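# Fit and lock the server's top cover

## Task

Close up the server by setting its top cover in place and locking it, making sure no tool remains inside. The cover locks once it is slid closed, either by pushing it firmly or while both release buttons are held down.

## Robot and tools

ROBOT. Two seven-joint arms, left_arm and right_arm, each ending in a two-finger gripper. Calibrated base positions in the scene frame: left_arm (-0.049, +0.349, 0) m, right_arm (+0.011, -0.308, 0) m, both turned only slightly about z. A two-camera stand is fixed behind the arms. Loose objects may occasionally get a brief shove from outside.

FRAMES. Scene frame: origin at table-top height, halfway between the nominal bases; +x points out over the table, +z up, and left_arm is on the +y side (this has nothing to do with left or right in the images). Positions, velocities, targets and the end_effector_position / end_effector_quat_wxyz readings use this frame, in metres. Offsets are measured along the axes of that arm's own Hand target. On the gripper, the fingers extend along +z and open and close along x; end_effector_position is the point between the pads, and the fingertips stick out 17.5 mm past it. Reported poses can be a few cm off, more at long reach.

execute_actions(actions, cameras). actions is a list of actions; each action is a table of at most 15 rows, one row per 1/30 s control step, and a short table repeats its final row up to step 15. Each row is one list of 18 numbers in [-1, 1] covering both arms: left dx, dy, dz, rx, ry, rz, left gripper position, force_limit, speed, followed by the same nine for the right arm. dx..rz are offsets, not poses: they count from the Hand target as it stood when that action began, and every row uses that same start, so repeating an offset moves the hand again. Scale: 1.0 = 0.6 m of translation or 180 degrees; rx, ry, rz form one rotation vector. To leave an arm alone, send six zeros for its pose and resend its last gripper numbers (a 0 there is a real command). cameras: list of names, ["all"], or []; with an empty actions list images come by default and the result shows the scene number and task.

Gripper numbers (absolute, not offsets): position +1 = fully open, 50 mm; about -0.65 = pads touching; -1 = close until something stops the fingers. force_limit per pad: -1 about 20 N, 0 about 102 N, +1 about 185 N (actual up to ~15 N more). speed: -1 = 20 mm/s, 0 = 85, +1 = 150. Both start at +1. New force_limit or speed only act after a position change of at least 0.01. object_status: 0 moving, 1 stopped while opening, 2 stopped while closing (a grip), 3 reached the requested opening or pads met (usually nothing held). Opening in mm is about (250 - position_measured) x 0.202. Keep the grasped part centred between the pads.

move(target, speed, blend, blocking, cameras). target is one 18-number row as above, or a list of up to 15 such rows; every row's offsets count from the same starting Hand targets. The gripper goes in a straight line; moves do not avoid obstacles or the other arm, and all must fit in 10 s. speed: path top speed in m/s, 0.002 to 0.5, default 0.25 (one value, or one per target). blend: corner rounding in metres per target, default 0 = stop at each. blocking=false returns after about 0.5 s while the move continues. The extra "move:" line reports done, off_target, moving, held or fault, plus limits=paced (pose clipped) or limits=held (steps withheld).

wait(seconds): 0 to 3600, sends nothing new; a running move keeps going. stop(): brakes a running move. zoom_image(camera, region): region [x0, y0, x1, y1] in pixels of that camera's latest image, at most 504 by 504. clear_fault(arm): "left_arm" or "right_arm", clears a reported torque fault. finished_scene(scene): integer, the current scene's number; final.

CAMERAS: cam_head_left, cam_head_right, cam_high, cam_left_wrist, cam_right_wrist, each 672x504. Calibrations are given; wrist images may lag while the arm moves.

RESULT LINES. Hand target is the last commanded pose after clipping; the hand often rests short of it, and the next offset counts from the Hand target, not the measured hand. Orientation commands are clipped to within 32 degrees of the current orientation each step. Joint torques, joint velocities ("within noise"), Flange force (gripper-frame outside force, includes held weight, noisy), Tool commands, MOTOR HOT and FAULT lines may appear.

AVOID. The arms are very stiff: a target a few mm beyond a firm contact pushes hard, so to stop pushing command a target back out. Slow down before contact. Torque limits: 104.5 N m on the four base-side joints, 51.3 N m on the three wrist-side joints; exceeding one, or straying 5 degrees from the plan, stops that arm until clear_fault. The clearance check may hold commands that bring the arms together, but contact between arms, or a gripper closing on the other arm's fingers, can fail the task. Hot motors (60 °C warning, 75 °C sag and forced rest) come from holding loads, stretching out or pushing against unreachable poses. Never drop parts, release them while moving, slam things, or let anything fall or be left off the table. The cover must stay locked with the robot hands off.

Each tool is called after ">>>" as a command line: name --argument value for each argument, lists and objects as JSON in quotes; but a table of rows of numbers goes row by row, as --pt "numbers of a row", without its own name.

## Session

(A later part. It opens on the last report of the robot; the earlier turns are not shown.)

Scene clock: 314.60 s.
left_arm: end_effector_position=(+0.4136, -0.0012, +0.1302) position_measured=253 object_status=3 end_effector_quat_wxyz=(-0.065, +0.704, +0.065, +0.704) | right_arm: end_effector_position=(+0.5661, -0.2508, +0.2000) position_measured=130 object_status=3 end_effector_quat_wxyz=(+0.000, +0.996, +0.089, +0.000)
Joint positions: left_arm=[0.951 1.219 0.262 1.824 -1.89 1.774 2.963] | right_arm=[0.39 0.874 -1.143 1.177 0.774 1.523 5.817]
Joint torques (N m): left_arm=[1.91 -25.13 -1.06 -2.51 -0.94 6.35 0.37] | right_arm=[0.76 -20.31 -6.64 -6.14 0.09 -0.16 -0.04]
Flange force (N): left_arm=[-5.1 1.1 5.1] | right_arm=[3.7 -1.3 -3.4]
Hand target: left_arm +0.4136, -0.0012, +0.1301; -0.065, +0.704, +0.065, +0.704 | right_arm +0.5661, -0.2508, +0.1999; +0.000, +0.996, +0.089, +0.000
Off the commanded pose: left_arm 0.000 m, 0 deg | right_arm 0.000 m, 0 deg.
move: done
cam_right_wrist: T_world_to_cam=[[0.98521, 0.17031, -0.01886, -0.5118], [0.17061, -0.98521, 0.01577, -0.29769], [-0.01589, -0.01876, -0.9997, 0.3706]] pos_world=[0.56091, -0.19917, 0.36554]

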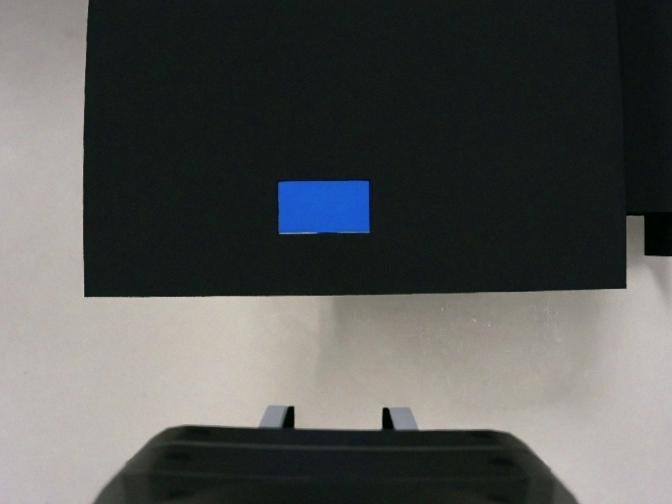

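>>> move --target '[-0.05,0,0,0,-0.0278,0,-1,0.6,-1, 0,0,0,0,0,0,0.15,-0.5,-1]' --speed 0.1 --cameras '["cam_right_wrist","cam_left_wrist"]'

>>> zoom_image --camera "cam_right_wrist" --region '[500, 130, 672, 310]'

Scene clock: 346.77 s.
left_arm: end_effector_position=(+0.4136, -0.0012, +0.1001) position_measured=253 object_status=3 end_effector_quat_wxyz=(-0.062, +0.734, +0.067, +0.673) | right_arm: end_effector_position=(+0.5661, -0.2508, +0.1999) position_measured=130 object_status=3 end_effector_quat_wxyz=(+0.000, +0.996, +0.089, +0.000)
Joint positions: left_arm=[0.927 1.228 0.293 1.823 -1.893 1.715 2.958] | right_arm=[0.39 0.874 -1.142 1.177 0.774 1.523 5.817]
Joint torques (N m): left_arm=[1.8 -25.23 -0.75 -2.6 -0.93 6.33 0.34] | right_arm=[0.76 -20.34 -6.63 -6.08 0.14 -0.2 -0.08]
Flange force (N): left_arm=[-4.7 0.6 5.4] | right_arm=[4.1 -1.2 -3.6]
Hand target: left_arm +0.4136, -0.0012, +0.1001; -0.062, +0.734, +0.067, +0.673 | right_arm +0.5661, -0.2508, +0.1999; +0.000, +0.996, +0.089, +0.000
Off the commanded pose: left_arm 0.000 m, 0 deg | right_arm 0.000 m, 0 deg.
move: done
cam_left_wrist: T_world_to_cam=[[0.07398, -0.02562, 0.99693, -0.1289], [0.19227, -0.98055, -0.03947, -0.01259], [0.97855, 0.1946, -0.06762, -0.23017]] pos_world=[0.23719, 0.02914, 0.11244]
cam_right_wrist: T_world_to_cam=[[0.98523, 0.17019, -0.01897, -0.51177], [0.1705, -0.98523, 0.01586, -0.29776], [-0.01599, -0.01886, -0.99969, 0.37064]] pos_world=[0.56091, -0.19928, 0.36554]
Images, in order (width x height): cam_left_wrist 672x504, cam_right_wrist 672x504.

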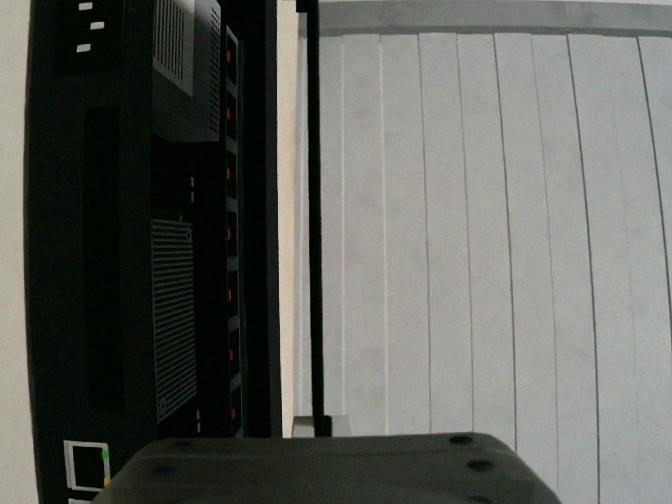

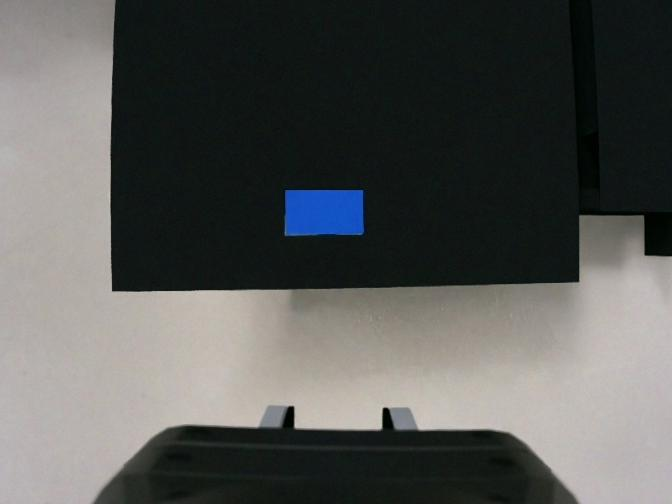

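Scaled by 2.800.

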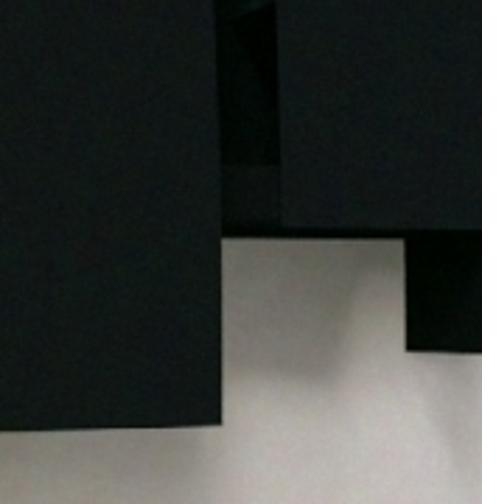

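>>> move --target '[-0.02315,-0.05428,0.02221,-0.0036,0,0.0003,-1,0.6,-1, 0,0,0,0,0,0,0.15,-0.5,-1]' --speed 0.06 --cameras '["cam_right_wrist"]'

>>> zoom_image --camera "cam_right_wrist" --region '[500, 130, 672, 310]'

>>> zoom_image --camera "cam_right_wrist" --region '[80, 150, 330, 350]'

Scene clock: 386.27 s.
left_arm: end_effector_position=(+0.4196, +0.0330, +0.0851) position_measured=253 object_status=3 end_effector_quat_wxyz=(-0.058, +0.734, +0.063, +0.673) | right_arm: end_effector_position=(+0.5661, -0.2508, +0.1999) position_measured=130 object_status=3 end_effector_quat_wxyz=(+0.000, +0.996, +0.089, +0.000)
Joint positions: left_arm=[0.892 1.255 0.26 1.914 -1.938 1.721 3.069] | right_arm=[0.39 0.874 -1.142 1.177 0.774 1.523 5.817]
Joint torques (N m): left_arm=[2.17 -24.52 -0.87 -1.72 -0.61 6.42 0.35] | right_arm=[0.8 -20.39 -6.6 -6.14 0.13 -0.18 -0.07]
Flange force (N): left_arm=[-4.7 0.0 5.7] | right_arm=[3.9 -1.3 -3.4]
Hand target: left_arm +0.4196, +0.0330, +0.0851; -0.058, +0.734, +0.063, +0.673 | right_arm +0.5661, -0.2508, +0.1999; +0.000, +0.996, +0.089, +0.000
Off the commanded pose: left_arm 0.000 m, 0 deg | right_arm 0.000 m, 0 deg.
move: done
cam_right_wrist: T_world_to_cam=[[0.98523, 0.17019, -0.01897, -0.51177], [0.1705, -0.98523, 0.01586, -0.29776], [-0.01599, -0.01886, -0.99969, 0.37064]] pos_world=[0.56091, -0.19928, 0.36554]

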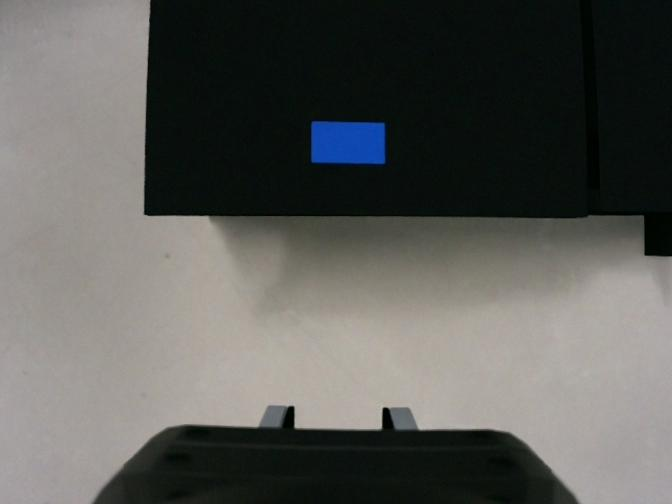

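Scaled by 2.800.

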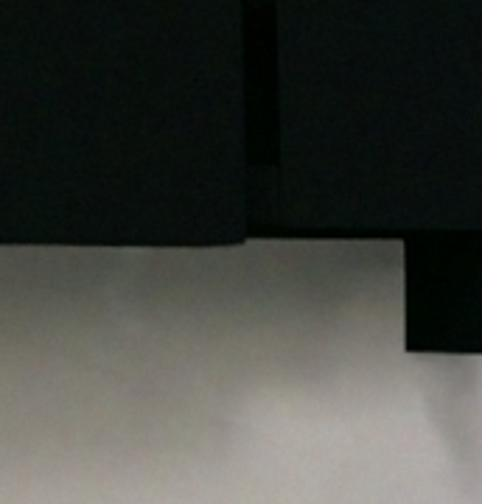

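Scaled by 2.016.

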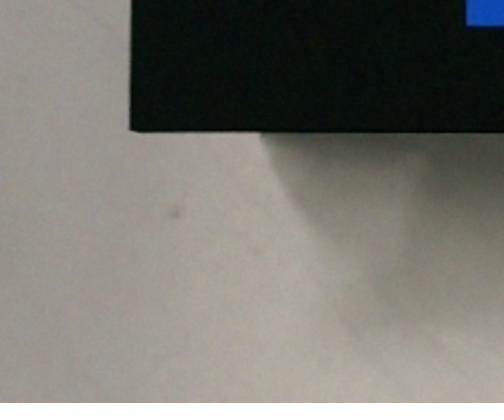

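>>> move --target '[-0.01328,-0.00333,0.0012,0,0,0,-1,0.6,-1, 0,0,0,0,0,0,0.15,-0.5,-1]' --speed 0.03 --cameras '["cam_right_wrist"]'

>>> zoom_image --camera "cam_right_wrist" --region '[550, 170, 670, 260]'

>>> zoom_image --camera "cam_right_wrist" --region '[120, 170, 240, 260]'

Scene clock: 404.57 s.
left_arm: end_effector_position=(+0.4193, +0.0350, +0.0771) position_measured=253 object_status=3 end_effector_quat_wxyz=(-0.058, +0.734, +0.063, +0.673) | right_arm: end_effector_position=(+0.5661, -0.2508, +0.1999) position_measured=130 object_status=3 end_effector_quat_wxyz=(+0.000, +0.996, +0.089, +0.000)
Joint positions: left_arm=[0.892 1.275 0.256 1.909 -1.942 1.724 3.083] | right_arm=[0.39 0.874 -1.142 1.177 0.774 1.523 5.817]
Joint torques (N m): left_arm=[1.95 -24.37 -1.08 -1.45 -0.23 6.41 0.33] | right_arm=[0.83 -20.35 -6.62 -6.11 0.16 -0.18 -0.07]
Flange force (N): left_arm=[-4.8 0.5 5.9] | right_arm=[4.0 -1.4 -3.5]
Hand target: left_arm +0.4193, +0.0350, +0.0771; -0.058, +0.734, +0.063, +0.673 | right_arm +0.5661, -0.2508, +0.1999; +0.000, +0.996, +0.089, +0.000
Off the commanded pose: left_arm 0.000 m, 0 deg | right_arm 0.000 m, 0 deg.
move: done
cam_right_wrist: T_world_to_cam=[[0.98523, 0.17019, -0.01897, -0.51177], [0.1705, -0.98523, 0.01586, -0.29776], [-0.01599, -0.01886, -0.99969, 0.37064]] pos_world=[0.56091, -0.19928, 0.36554]

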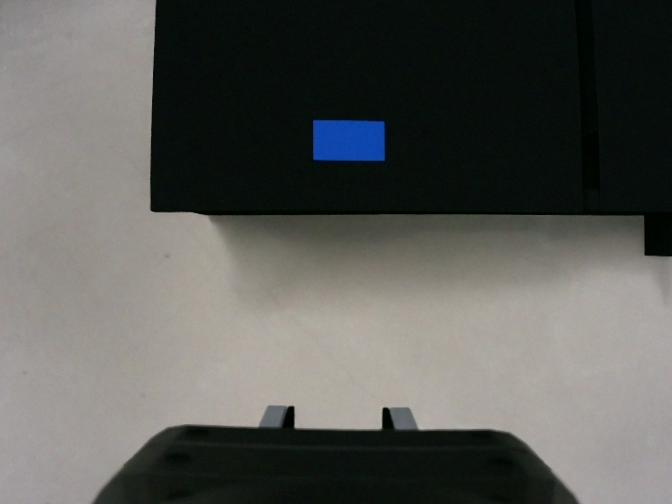

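Scaled by 4.200.

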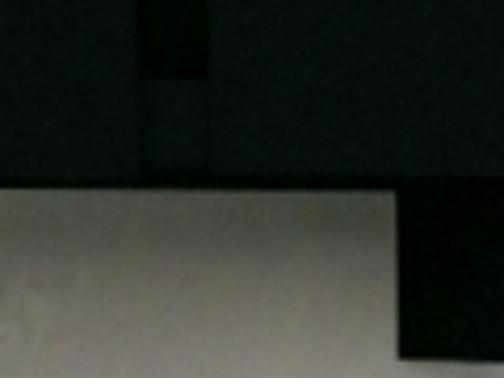

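Scaled by 4.200.

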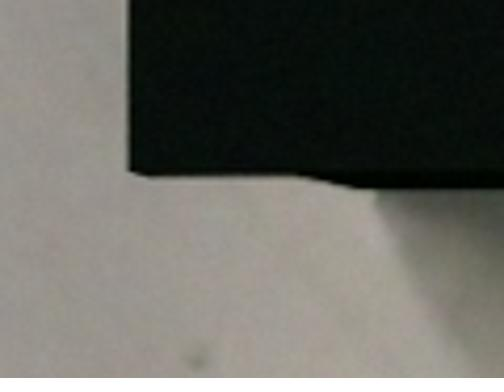

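>>> move --target '[-0.02507,0,0.0022,0,0,0,-1,0.6,-1, 0,0,0,0,0,0,0.15,-0.5,-1]' --speed 0.03 --cameras '["cam_right_wrist"]'

>>> zoom_image --camera "cam_right_wrist" --region '[550, 170, 670, 260]'

Scene clock: 426.93 s.
left_arm: end_effector_position=(+0.4193, +0.0350, +0.0621) position_measured=253 object_status=3 end_effector_quat_wxyz=(-0.058, +0.734, +0.063, +0.673) | right_arm: end_effector_position=(+0.5661, -0.2508, +0.1999) position_measured=130 object_status=3 end_effector_quat_wxyz=(+0.000, +0.996, +0.089, +0.000)
Joint positions: left_arm=[0.895 1.312 0.25 1.887 -1.948 1.727 3.097] | right_arm=[0.39 0.874 -1.142 1.177 0.774 1.523 5.817]
Joint torques (N m): left_arm=[0.15 -21.22 -0.13 -1.1 -0.28 3.27 0.43] | right_arm=[0.74 -20.35 -6.64 -6.13 0.12 -0.15 -0.08]
Flange force (N): left_arm=[1.2 -0.1 0.1] | right_arm=[3.7 -1.2 -3.4]
Hand target: left_arm +0.4193, +0.0350, +0.0620; -0.058, +0.734, +0.063, +0.673 | right_arm +0.5661, -0.2508, +0.1999; +0.000, +0.996, +0.089, +0.000
Off the commanded pose: left_arm 0.000 m, 0 deg | right_arm 0.000 m, 0 deg.
move: done
cam_right_wrist: T_world_to_cam=[[0.98523, 0.17019, -0.01897, -0.51177], [0.1705, -0.98523, 0.01586, -0.29776], [-0.01599, -0.01886, -0.99969, 0.37064]] pos_world=[0.56091, -0.19928, 0.36554]

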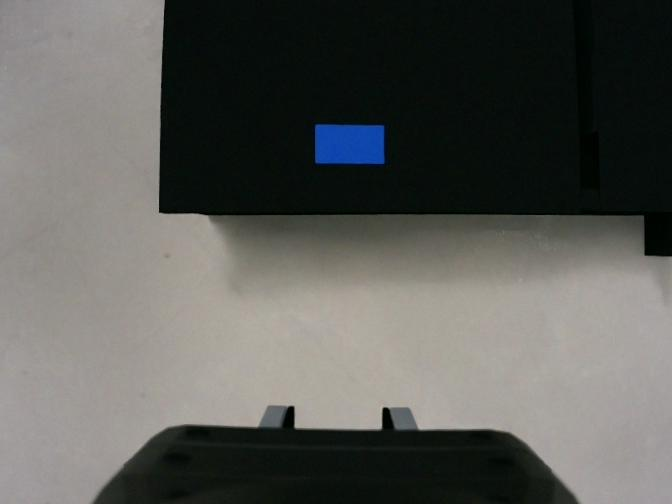

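Scaled by 4.200.

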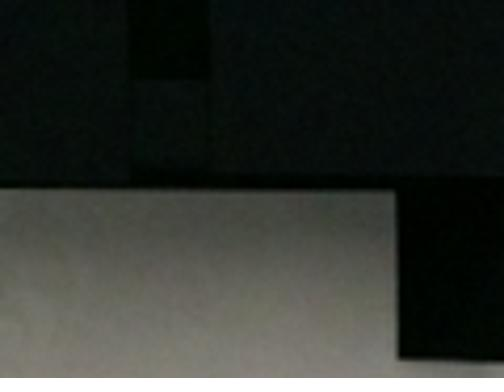

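>>> zoom_image --camera "cam_right_wrist" --region '[540, 190, 610, 230]'

>>> zoom_image --camera "cam_right_wrist" --region '[150, 190, 220, 230]'

Scaled by 7.200.

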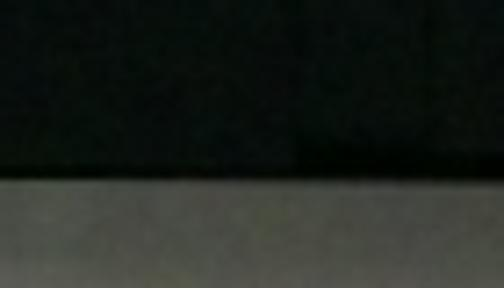

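Scaled by 7.200.

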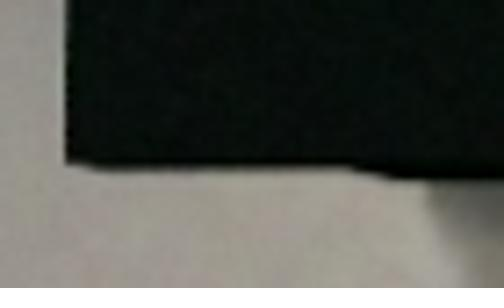

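>>> zoom_image --camera "cam_right_wrist" --region '[552, 0, 672, 110]'

>>> zoom_image --camera "cam_right_wrist" --region '[552, 100, 672, 220]'

Scaled by 4.200.

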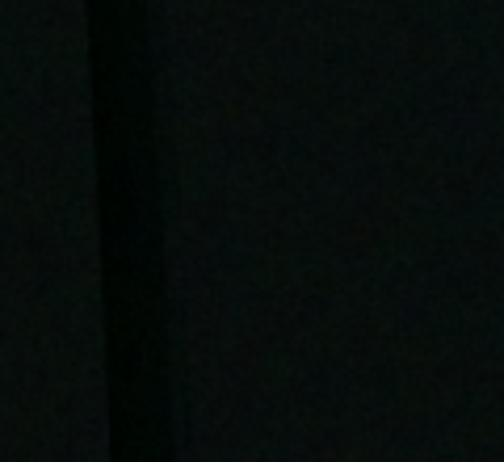

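Scaled by 4.200.

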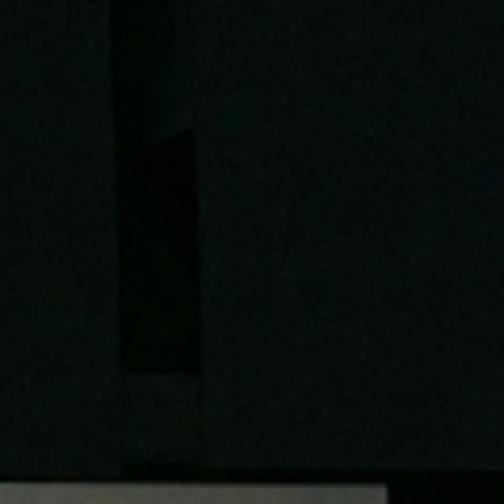

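>>> move --target '[0,0,0,0,0,0,-1,0.6,-1, 0.19,-0.0874,0.0332,0,0,0,0.15,-0.5,-1]' --speed 0.15 --cameras '["cam_right_wrist"]'

>>> zoom_image --camera "cam_right_wrist" --region '[200, 150, 450, 400]'

Scene clock: 504.20 s.
left_arm: end_effector_position=(+0.4193, +0.0350, +0.0620) position_measured=253 object_status=3 end_effector_quat_wxyz=(-0.058, +0.734, +0.063, +0.673) | right_arm: end_effector_position=(+0.6690, -0.1791, +0.1799) position_measured=130 object_status=3 end_effector_quat_wxyz=(+0.000, +0.996, +0.089, +0.000)
Joint positions: left_arm=[0.895 1.312 0.25 1.887 -1.948 1.727 3.097] | right_arm=[0.02 1.106 -1.028 0.536 0.886 1.721 5.987]
Joint torques (N m): left_arm=[0.02 -21.1 -0.18 -1.05 -0.22 3.21 0.4] | right_arm=[0.75 -26.21 -4.01 -5.32 0.16 -0.16 -0.04]
Flange force (N): left_arm=[1.3 0.0 -0.2] | right_arm=[7.2 -1.3 -4.6]
Hand target: left_arm +0.4193, +0.0350, +0.0620; -0.058, +0.734, +0.063, +0.673 | right_arm +0.6690, -0.1791, +0.1799; +0.000, +0.996, +0.089, +0.000
Off the commanded pose: left_arm 0.000 m, 0 deg | right_arm 0.000 m, 0 deg.
move: done
cam_right_wrist: T_world_to_cam=[[0.98522, 0.17021, -0.01905, -0.62572], [0.17052, -0.98523, 0.01574, -0.24422], [-0.01609, -0.01876, -0.9997, 0.35372]] pos_world=[0.66381, -0.12748, 0.34554]

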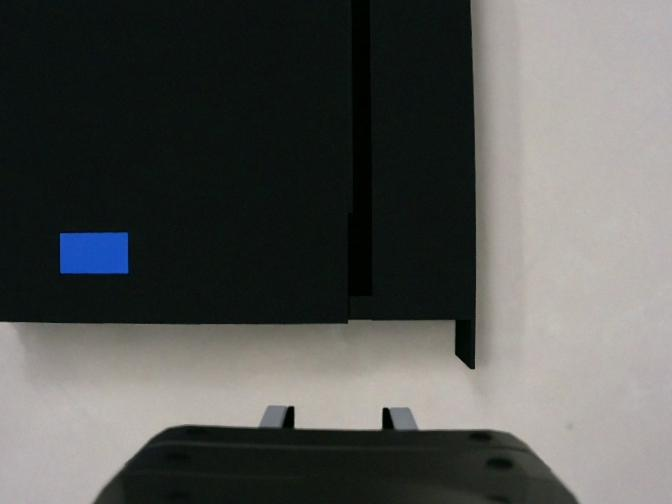

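Scaled by 2.016.

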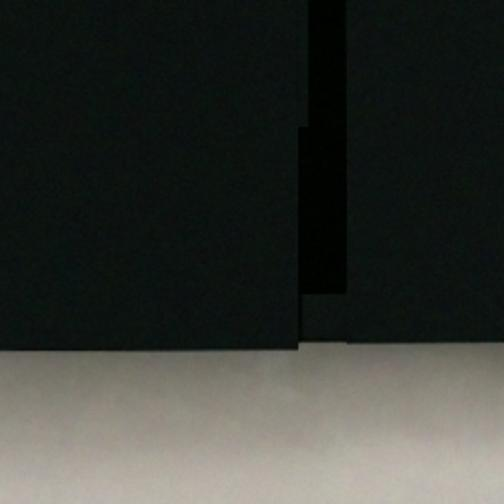

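>>> move --target '[-0.01162,0,0.0005,0,0,0,-1,0.6,-1, 0,0,0,0,0,0,0.15,-0.5,-1]' --speed 0.03 --cameras '["cam_right_wrist"]'

>>> zoom_image --camera "cam_right_wrist" --region '[200, 150, 450, 400]'

Scene clock: 535.00 s.
left_arm: end_effector_position=(+0.4190, +0.0349, +0.0551) position_measured=253 object_status=3 end_effector_quat_wxyz=(-0.058, +0.734, +0.063, +0.673) | right_arm: end_effector_position=(+0.6691, -0.1791, +0.1799) position_measured=130 object_status=3 end_effector_quat_wxyz=(+0.000, +0.996, +0.089, +0.000)
Joint positions: left_arm=[0.897 1.329 0.248 1.876 -1.95 1.728 3.104] | right_arm=[0.02 1.106 -1.028 0.536 0.886 1.721 5.987]
Joint torques (N m): left_arm=[-0.57 -19.31 0.58 -0.91 -0.43 1.34 0.36] | right_arm=[0.74 -26.22 -4 -5.26 0.13 -0.18 -0.08]
Flange force (N): left_arm=[4.8 -1.1 -3.1] | right_arm=[8.0 -1.3 -4.8]
Hand target: left_arm +0.4190, +0.0349, +0.0550; -0.058, +0.734, +0.063, +0.673 | right_arm +0.6691, -0.1791, +0.1799; +0.000, +0.996, +0.089, +0.000
Off the commanded pose: left_arm 0.000 m, 0 deg | right_arm 0.000 m, 0 deg.
move: done
cam_right_wrist: T_world_to_cam=[[0.98523, 0.17019, -0.01895, -0.62576], [0.1705, -0.98523, 0.01576, -0.24421], [-0.01599, -0.01876, -0.9997, 0.35366]] pos_world=[0.66381, -0.12748, 0.34554]

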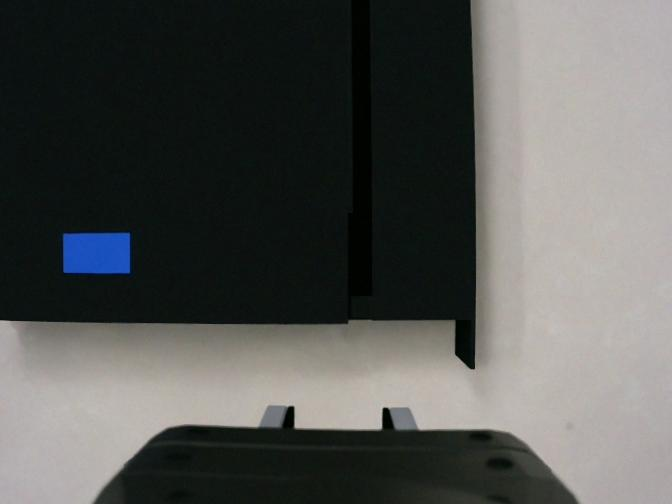

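Scaled by 2.016.

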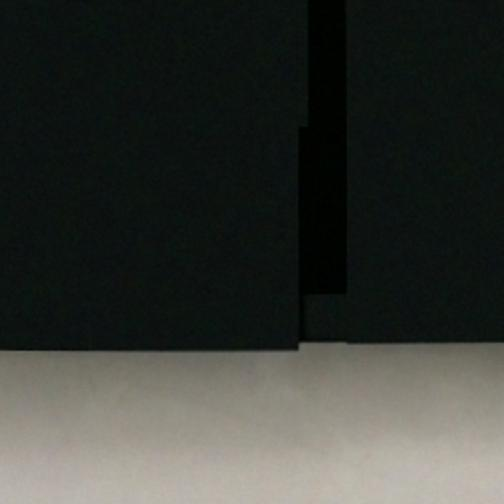

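>>> move --target '[-0.0083,-0.0007,0.0004,0,0,0,-1,0.6,-1, 0,0,0,0,0,0,0.15,-0.5,-1]' --speed 0.03

Scene clock: 538.27 s.
left_arm: end_effector_position=(+0.4187, +0.0352, +0.0503) position_measured=253 object_status=3 end_effector_quat_wxyz=(-0.058, +0.734, +0.063, +0.673) | right_arm: end_effector_position=(+0.6691, -0.1791, +0.1799) position_measured=130 object_status=3 end_effector_quat_wxyz=(+0.000, +0.996, +0.089, +0.000)
Joint positions: left_arm=[0.898 1.341 0.246 1.869 -1.951 1.729 3.109] | right_arm=[0.02 1.106 -1.028 0.536 0.886 1.721 5.987]
Joint torques (N m): left_arm=[-6.82 11.33 10.17 0.06 -3.46 -21.89 0.98] | right_arm=[0.74 -26.19 -3.96 -5.27 0.12 -0.16 -0.06]
Flange force (N): left_arm=[69.8 -11.8 -36.4] | right_arm=[7.7 -1.3 -4.8]
Hand target: left_arm +0.4187, +0.0353, +0.0501; -0.058, +0.734, +0.063, +0.673 | right_arm +0.6691, -0.1791, +0.1799; +0.000, +0.996, +0.089, +0.000
Off the commanded pose: left_arm 0.000 m, 0 deg | right_arm 0.000 m, 0 deg.
move: done

>>> move --pt "0.00498 0 -0.00044 0 0 0 -1 0.6 -1 0 0 0 0 0 0 0.15 -0.5 -1" --pt "0.00433 0 -0.0079 0 0 0 -1 0.6 -1 0 0 0 0 0 0 0.15 -0.5 -1" --speed 0.03 --cameras '["cam_right_wrist"]'

>>> zoom_image --camera "cam_right_wrist" --region '[200, 150, 450, 400]'

Scene clock: 546.07 s.
left_arm: end_effector_position=(+0.4140, +0.0345, +0.0527) position_measured=253 object_status=3 end_effector_quat_wxyz=(-0.058, +0.735, +0.063, +0.673) | right_arm: end_effector_position=(+0.6691, -0.1791, +0.1799) position_measured=130 object_status=3 end_effector_quat_wxyz=(+0.000, +0.996, +0.089, +0.000)
Joint positions: left_arm=[0.905 1.336 0.252 1.877 -1.941 1.735 3.11] | right_arm=[0.02 1.106 -1.028 0.536 0.886 1.721 5.987]
Joint velocities: left_arm=[0 -0.006 -0.006 0 0 0.004 -0.001] | right_arm=[within noise]
Joint torques (N m): left_arm=[-1.37 -20.02 -0.3 -0.16 0.54 2.27 0.29] | right_arm=[0.77 -26.19 -3.98 -5.27 0.13 -0.19 -0.06]
Flange force (N): left_arm=[1.9 2.0 -1.8] | right_arm=[7.9 -1.3 -4.9]
Hand target: left_arm +0.4143, +0.0346, +0.0531; -0.058, +0.734, +0.063, +0.673 | right_arm +0.6691, -0.1791, +0.1799; +0.000, +0.996, +0.089, +0.000
Off the commanded pose: left_arm 0.001 m, 0 deg | right_arm 0.000 m, 0 deg.
move: done
cam_right_wrist: T_world_to_cam=[[0.98523, 0.17019, -0.01895, -0.62576], [0.1705, -0.98523, 0.01576, -0.24421], [-0.01599, -0.01876, -0.9997, 0.35366]] pos_world=[0.66381, -0.12748, 0.34554]

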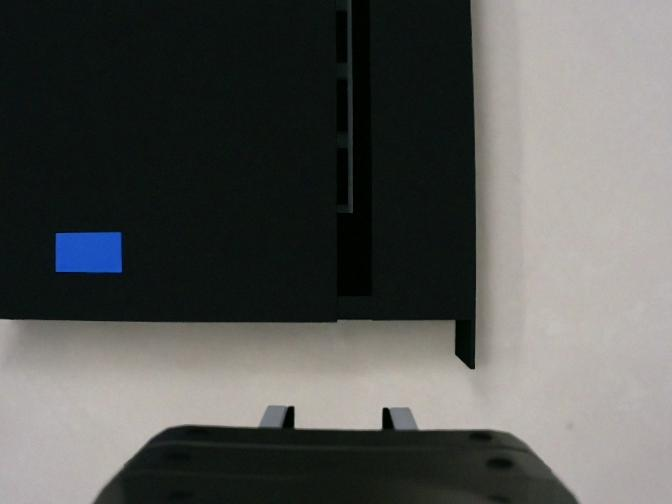

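Scaled by 2.016.

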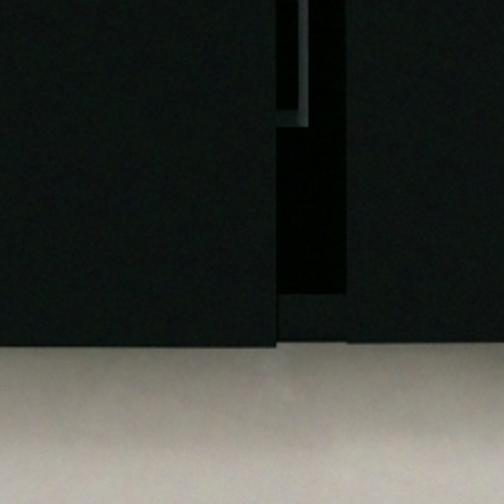

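>>> move --target '[-0.00598,0,0.0005,0,0,0,-1,0.6,-1, 0,0,0,0,0,0,0.15,-0.5,-1]' --speed 0.02

Scene clock: 549.97 s.
left_arm: end_effector_position=(+0.4143, +0.0346, +0.0495) position_measured=253 object_status=3 end_effector_quat_wxyz=(-0.058, +0.734, +0.063, +0.673) | right_arm: end_effector_position=(+0.6691, -0.1791, +0.1799) position_measured=130 object_status=3 end_effector_quat_wxyz=(+0.000, +0.996, +0.089, +0.000)
Joint positions: left_arm=[0.905 1.344 0.25 1.871 -1.943 1.735 3.113] | right_arm=[0.02 1.106 -1.028 0.536 0.886 1.721 5.987]
Joint torques (N m): left_arm=[-0.5 -17.14 1.79 1.23 1.05 0.49 0.31] | right_arm=[0.81 -26.21 -3.98 -5.29 0.17 -0.17 -0.09]
Flange force (N): left_arm=[6.0 3.6 1.8] | right_arm=[7.9 -1.4 -4.8]
Hand target: left_arm +0.4143, +0.0346, +0.0495; -0.058, +0.734, +0.063, +0.673 | right_arm +0.6691, -0.1791, +0.1799; +0.000, +0.996, +0.089, +0.000
Off the commanded pose: left_arm 0.000 m, 0 deg | right_arm 0.000 m, 0 deg.
move: done

>>> move --target '[-0.003,0.0007,0.0002,0,0,0,-1,0.6,-1, 0,0,0,0,0,0,0.15,-0.5,-1]' --speed 0.02

Scene clock: 554.10 s.
left_arm: end_effector_position=(+0.4143, +0.0342, +0.0476) position_measured=253 object_status=3 end_effector_quat_wxyz=(-0.058, +0.734, +0.063, +0.673) | right_arm: end_effector_position=(+0.6691, -0.1791, +0.1799) position_measured=130 object_status=3 end_effector_quat_wxyz=(+0.000, +0.996, +0.089, +0.000)
Joint positions: left_arm=[0.906 1.348 0.25 1.867 -1.943 1.735 3.114] | right_arm=[0.02 1.106 -1.028 0.536 0.886 1.721 5.987]
Joint torques (N m): left_arm=[0.98 -19.11 2.11 -0.48 -0.8 0.83 0.34] | right_arm=[0.77 -26.18 -4.03 -5.27 0.12 -0.17 -0.11]
Flange force (N): left_arm=[4.8 -2.0 -0.1] | right_arm=[8.1 -1.3 -4.9]
Hand target: left_arm +0.4143, +0.0341, +0.0477; -0.058, +0.734, +0.063, +0.673 | right_arm +0.6691, -0.1791, +0.1799; +0.000, +0.996, +0.089, +0.000
Off the commanded pose: left_arm 0.000 m, 0 deg | right_arm 0.000 m, 0 deg.
move: done

>>> move --target '[-0.0018,-0.0003,0.0001,0,0,0,-1,0.6,-1, 0,0,0,0,0,0,0.15,-0.5,-1]' --speed 0.02 --cameras '["cam_right_wrist"]'

>>> zoom_image --camera "cam_right_wrist" --region '[200, 150, 450, 400]'

Scene clock: 561.27 s.
left_arm: end_effector_position=(+0.4142, +0.0343, +0.0466) position_measured=253 object_status=3 end_effector_quat_wxyz=(-0.058, +0.734, +0.063, +0.673) | right_arm: end_effector_position=(+0.6691, -0.1791, +0.1799) position_measured=130 object_status=3 end_effector_quat_wxyz=(+0.000, +0.996, +0.089, +0.000)
Joint positions: left_arm=[0.906 1.351 0.25 1.866 -1.944 1.735 3.115] | right_arm=[0.02 1.106 -1.028 0.536 0.886 1.721 5.987]
Joint torques (N m): left_arm=[0.49 -15.54 3.27 0.5 -0.27 -1.21 0.33] | right_arm=[0.79 -26.2 -4.01 -5.32 0.13 -0.16 -0.07]
Flange force (N): left_arm=[11.0 -0.6 -0.4] | right_arm=[7.5 -1.4 -4.7]
Hand target: left_arm +0.4142, +0.0343, +0.0466; -0.058, +0.734, +0.063, +0.673 | right_arm +0.6691, -0.1791, +0.1799; +0.000, +0.996, +0.089, +0.000
Off the commanded pose: left_arm 0.000 m, 0 deg | right_arm 0.000 m, 0 deg.
move: done
cam_right_wrist: T_world_to_cam=[[0.98523, 0.17019, -0.01895, -0.62576], [0.1705, -0.98523, 0.01576, -0.24421], [-0.01599, -0.01876, -0.9997, 0.35366]] pos_world=[0.66381, -0.12748, 0.34554]

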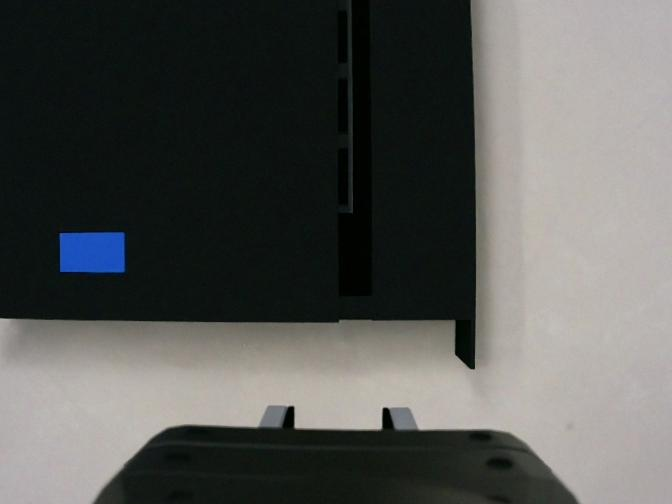

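Scaled by 2.016.

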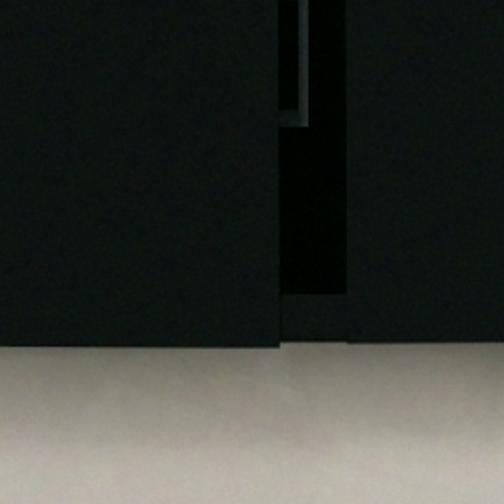

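>>> move --pt "0.002 0 -0.0002 0 0 0 -1 0.6 -1 0 0 0 0 0 0 0.15 -0.5 -1" --pt "0.002 0 -0.0002 0 0 0 -0.2 0.6 -1 0 0 0 0 0 0 0.15 -0.5 -1" --pt "0.002 0 -0.0752 0 0 0 -1 0 0 0 0 0 0 0 0 0.15 -0.5 -1" --speed '[0.02,0.02,0.08]' --cameras '["cam_right_wrist","cam_left_wrist"]'

Scene clock: 573.63 s.
left_arm: end_effector_position=(+0.3701, +0.0267, +0.0517) position_measured=253 object_status=3 end_effector_quat_wxyz=(-0.058, +0.734, +0.063, +0.673) | right_arm: end_effector_position=(+0.6691, -0.1791, +0.1799) position_measured=130 object_status=3 end_effector_quat_wxyz=(+0.000, +0.996, +0.089, +0.000)
Joint positions: left_arm=[0.978 1.352 0.302 1.893 -1.853 1.792 3.146] | right_arm=[0.02 1.106 -1.028 0.536 0.886 1.721 5.987]
Joint torques (N m): left_arm=[1.86 -20.24 1.08 0.42 0.18 3.63 0.25] | right_arm=[0.76 -26.18 -3.98 -5.28 0.12 -0.17 -0.03]
Flange force (N): left_arm=[1.1 1.2 5.3] | right_arm=[7.6 -1.4 -4.8]
Hand target: left_arm +0.3701, +0.0266, +0.0517; -0.058, +0.734, +0.063, +0.673 | right_arm +0.6691, -0.1791, +0.1799; +0.000, +0.996, +0.089, +0.000
Off the commanded pose: left_arm 0.000 m, 0 deg | right_arm 0.000 m, 0 deg.
move: done
cam_left_wrist: T_world_to_cam=[[0.07369, -0.02646, 0.99693, -0.07659], [0.18118, -0.98266, -0.03947, 0.02531], [0.98069, 0.18353, -0.06762, -0.19679]] pos_world=[0.19405, 0.05896, 0.06404]
cam_right_wrist: T_world_to_cam=[[0.98523, 0.17019, -0.01895, -0.62576], [0.1705, -0.98523, 0.01576, -0.24421], [-0.01599, -0.01876, -0.9997, 0.35366]] pos_world=[0.66381, -0.12748, 0.34554]
Images, in order (width x height): cam_left_wrist 672x504, cam_right_wrist 672x504.

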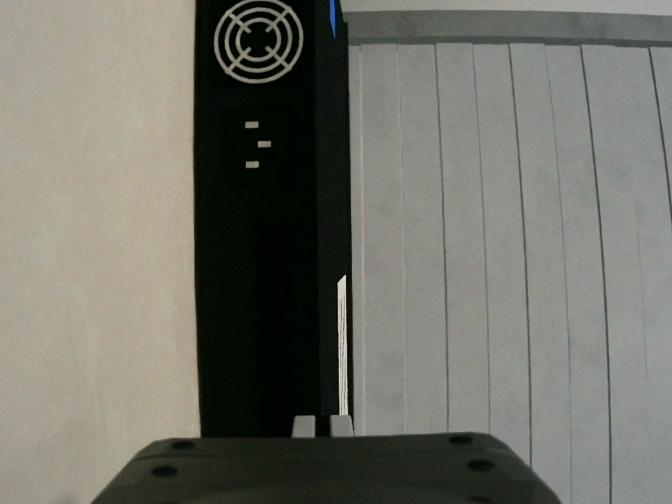

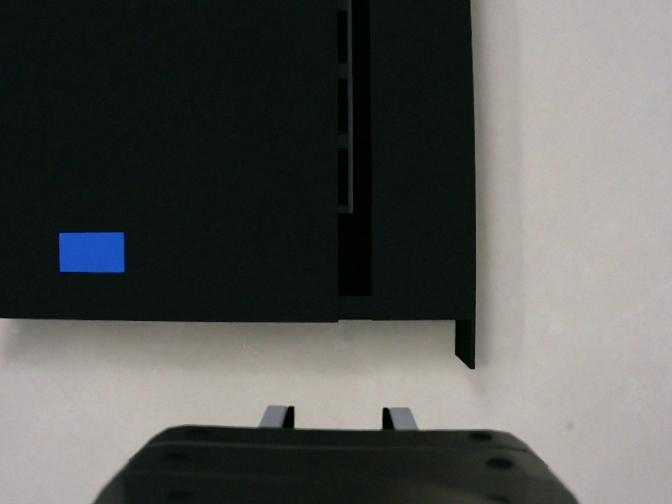

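>>> move --pt "0.0023 0 0.0550 0 0 0 -1 0 0 0 0 0 0 0 0 0.15 -0.5 -1" --pt "0.0032 0 0.0650 0 0 0 -1 0 0 0 0 0 0 0 0 0.15 -0.5 -1" --speed '[0.08,0.02]' --cameras '["cam_right_wrist"]'

Scene clock: 582.67 s.
left_arm: end_effector_position=(+0.4084, +0.0332, +0.0502) position_measured=253 object_status=3 end_effector_quat_wxyz=(-0.058, +0.734, +0.063, +0.673) | right_arm: end_effector_position=(+0.6691, -0.1791, +0.1799) position_measured=130 object_status=3 end_effector_quat_wxyz=(+0.000, +0.996, +0.089, +0.000)
Joint positions: left_arm=[0.914 1.344 0.258 1.875 -1.931 1.743 3.117] | right_arm=[0.02 1.106 -1.028 0.536 0.886 1.721 5.987]
Joint torques (N m): left_arm=[-9.71 -20.84 -7.28 -4.43 -1.66 1.98 0.31] | right_arm=[0.74 -26.15 -4 -5.24 0.1 -0.13 -0.07]
Flange force (N): left_arm=[6.4 -3.4 -30.6] | right_arm=[7.8 -1.3 -4.8]
Hand target: left_arm +0.4085, +0.0333, +0.0502; -0.058, +0.734, +0.063, +0.673 | right_arm +0.6691, -0.1791, +0.1799; +0.000, +0.996, +0.089, +0.000
Off the commanded pose: left_arm 0.000 m, 0 deg | right_arm 0.000 m, 0 deg.
move: done
cam_right_wrist: T_world_to_cam=[[0.98523, 0.17019, -0.01895, -0.62576], [0.1705, -0.98523, 0.01576, -0.24421], [-0.01599, -0.01876, -0.9997, 0.35366]] pos_world=[0.66381, -0.12748, 0.34554]

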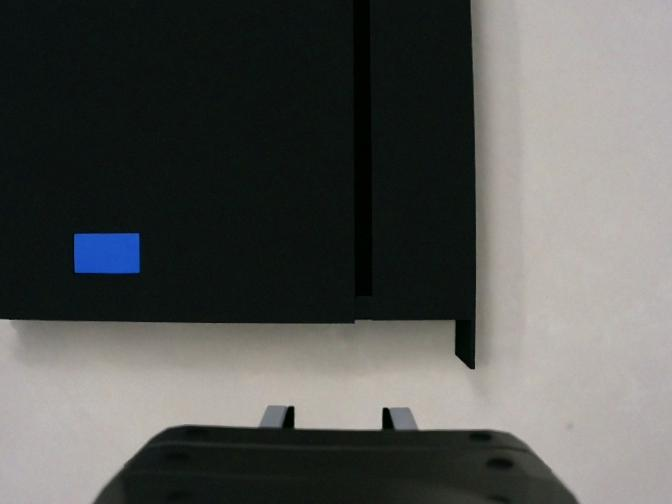

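>>> move --target '[0.0005,0,0.0058,0,0,0,-1,0,0, 0,0,0,0,0,0,0.15,-0.5,-1]' --speed 0.02

Scene clock: 586.80 s.
left_arm: end_effector_position=(+0.4119, +0.0339, +0.0502) position_measured=253 object_status=3 end_effector_quat_wxyz=(-0.058, +0.734, +0.063, +0.673) | right_arm: end_effector_position=(+0.6691, -0.1791, +0.1799) position_measured=130 object_status=3 end_effector_quat_wxyz=(+0.000, +0.996, +0.089, +0.000)
Joint positions: left_arm=[0.909 1.343 0.254 1.873 -1.938 1.738 3.114] | right_arm=[0.02 1.106 -1.028 0.536 0.886 1.721 5.987]
Joint torques (N m): left_arm=[-13.43 -21.08 -9.85 -6.95 -3.27 0.89 0.36] | right_arm=[0.76 -26.22 -3.97 -5.26 0.12 -0.15 -0.09]
Flange force (N): left_arm=[9.5 -7.8 -45.6] | right_arm=[8.0 -1.3 -4.8]
Hand target: left_arm +0.4119, +0.0339, +0.0502; -0.058, +0.734, +0.063, +0.673 | right_arm +0.6691, -0.1791, +0.1799; +0.000, +0.996, +0.089, +0.000
Off the commanded pose: left_arm 0.000 m, 0 deg | right_arm 0.000 m, 0 deg.
move: done

>>> move --target '[0.0003,0,0.0033,0,0,0,-1,0,0, 0,0,0,0,0,0,0.15,-0.5,-1]' --speed 0.02 --cameras '["cam_right_wrist","cam_left_wrist"]'

>>> zoom_image --camera "cam_right_wrist" --region '[250, 150, 450, 350]'

Scene clock: 590.77 s.
left_arm: end_effector_position=(+0.4139, +0.0342, +0.0502) position_measured=253 object_status=3 end_effector_quat_wxyz=(-0.058, +0.734, +0.063, +0.673) | right_arm: end_effector_position=(+0.6691, -0.1791, +0.1799) position_measured=130 object_status=3 end_effector_quat_wxyz=(+0.000, +0.996, +0.089, +0.000)
Joint positions: left_arm=[0.905 1.342 0.252 1.872 -1.942 1.736 3.112] | right_arm=[0.02 1.106 -1.028 0.536 0.886 1.721 5.987]
Joint torques (N m): left_arm=[1.62 -20.72 0.78 -0.14 0.05 3.65 0.22] | right_arm=[0.76 -26.13 -4 -5.31 0.15 -0.19 -0.09]
Flange force (N): left_arm=[1.2 0.7 4.9] | right_arm=[7.4 -1.3 -4.8]
Hand target: left_arm +0.4139, +0.0342, +0.0502; -0.058, +0.734, +0.063, +0.673 | right_arm +0.6691, -0.1791, +0.1799; +0.000, +0.996, +0.089, +0.000
Off the commanded pose: left_arm 0.000 m, 0 deg | right_arm 0.000 m, 0 deg.
move: done
cam_left_wrist: T_world_to_cam=[[0.07377, -0.02634, 0.99693, -0.07824], [0.18118, -0.98266, -0.03937, 0.02478], [0.98068, 0.18353, -0.06772, -0.24123]] pos_world=[0.23785, 0.06656, 0.06264]
cam_right_wrist: T_world_to_cam=[[0.98523, 0.17019, -0.01895, -0.62576], [0.1705, -0.98523, 0.01576, -0.24421], [-0.01599, -0.01876, -0.9997, 0.35366]] pos_world=[0.66381, -0.12748, 0.34554]
Images, in order (width x height): cam_left_wrist 672x504, cam_right_wrist 672x504.

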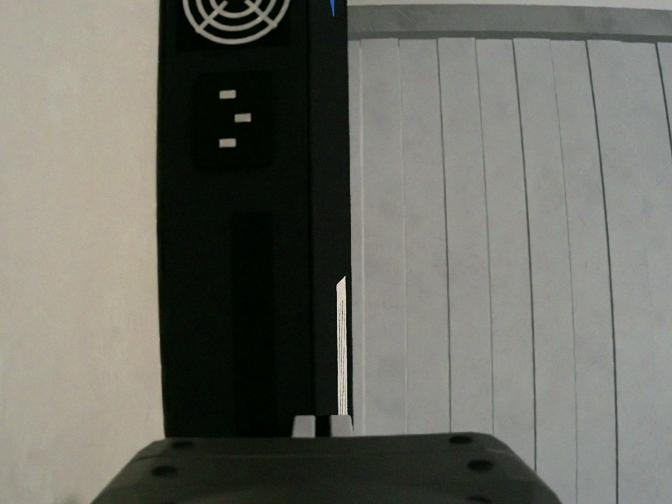

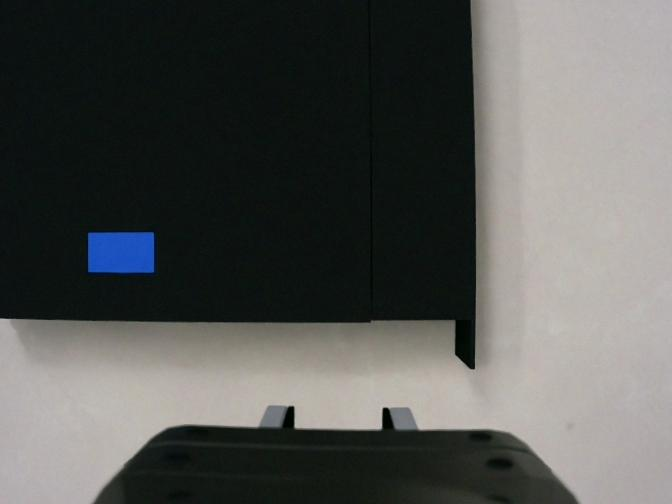

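Scaled by 2.520.

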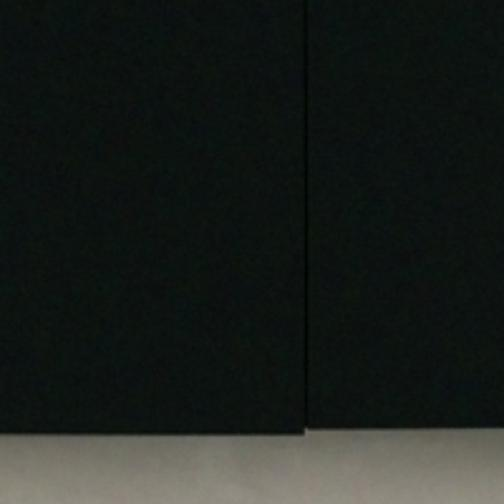

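>>> move --target '[0,0,-0.1,0,0,0,-1,0,0, 0,0,0,0,0,0,0.15,-0.5,-1]' --speed 0.15 --cameras '["cam_high","cam_head_left"]'

>>> zoom_image --camera "cam_high" --region '[200, 150, 452, 372]'

Scene clock: 595.33 s.
left_arm: end_effector_position=(+0.3550, +0.0240, +0.0554) position_measured=253 object_status=3 end_effector_quat_wxyz=(-0.058, +0.734, +0.063, +0.673) | right_arm: end_effector_position=(+0.6691, -0.1791, +0.1799) position_measured=130 object_status=3 end_effector_quat_wxyz=(+0.000, +0.996, +0.089, +0.000)
Joint positions: left_arm=[1.002 1.348 0.321 1.902 -1.82 1.81 3.155] | right_arm=[0.02 1.106 -1.028 0.536 0.886 1.721 5.987]
Joint torques (N m): left_arm=[1.9 -20.05 1.28 0.55 0.22 3.67 0.26] | right_arm=[0.74 -26.2 -3.98 -5.24 0.14 -0.2 -0.09]
Flange force (N): left_arm=[1.1 1.4 5.5] | right_arm=[8.1 -1.3 -5.0]
Hand target: left_arm +0.3550, +0.0240, +0.0554; -0.058, +0.734, +0.063, +0.673 | right_arm +0.6691, -0.1791, +0.1799; +0.000, +0.996, +0.089, +0.000
Off the commanded pose: left_arm 0.000 m, 0 deg | right_arm 0.000 m, 0 deg.
move: done
Images, in order (width x height): cam_head_left 672x504, cam_high 672x504.

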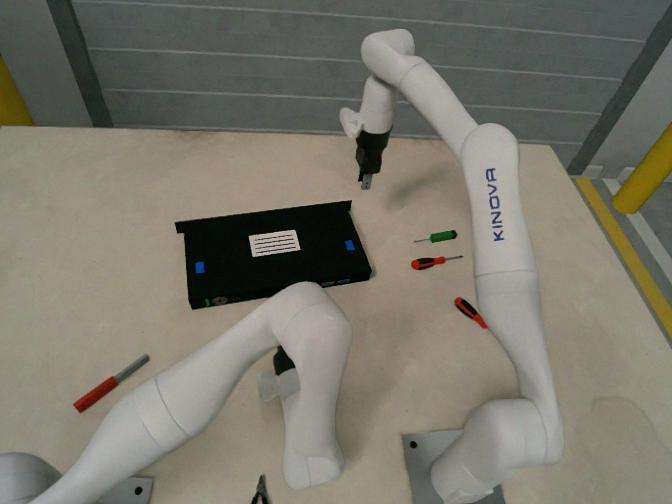

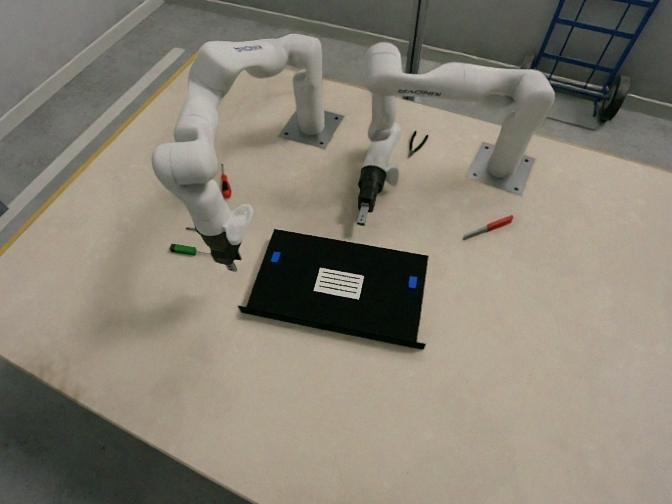

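Scaled by 2.000 from the camera's image (finer frame: 960x720).

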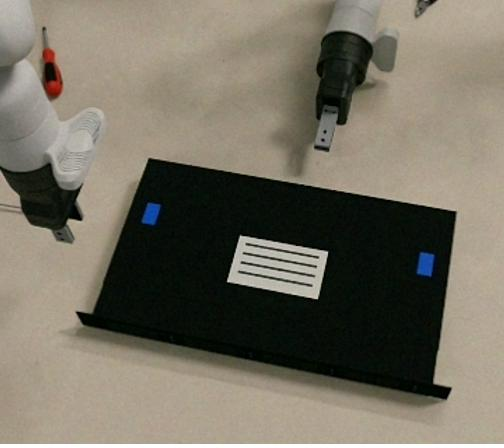

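Cover is closed flush and locked, and all the tools are on the table.

>>> finished_scene --scene 2

The scene is finished: the task was done.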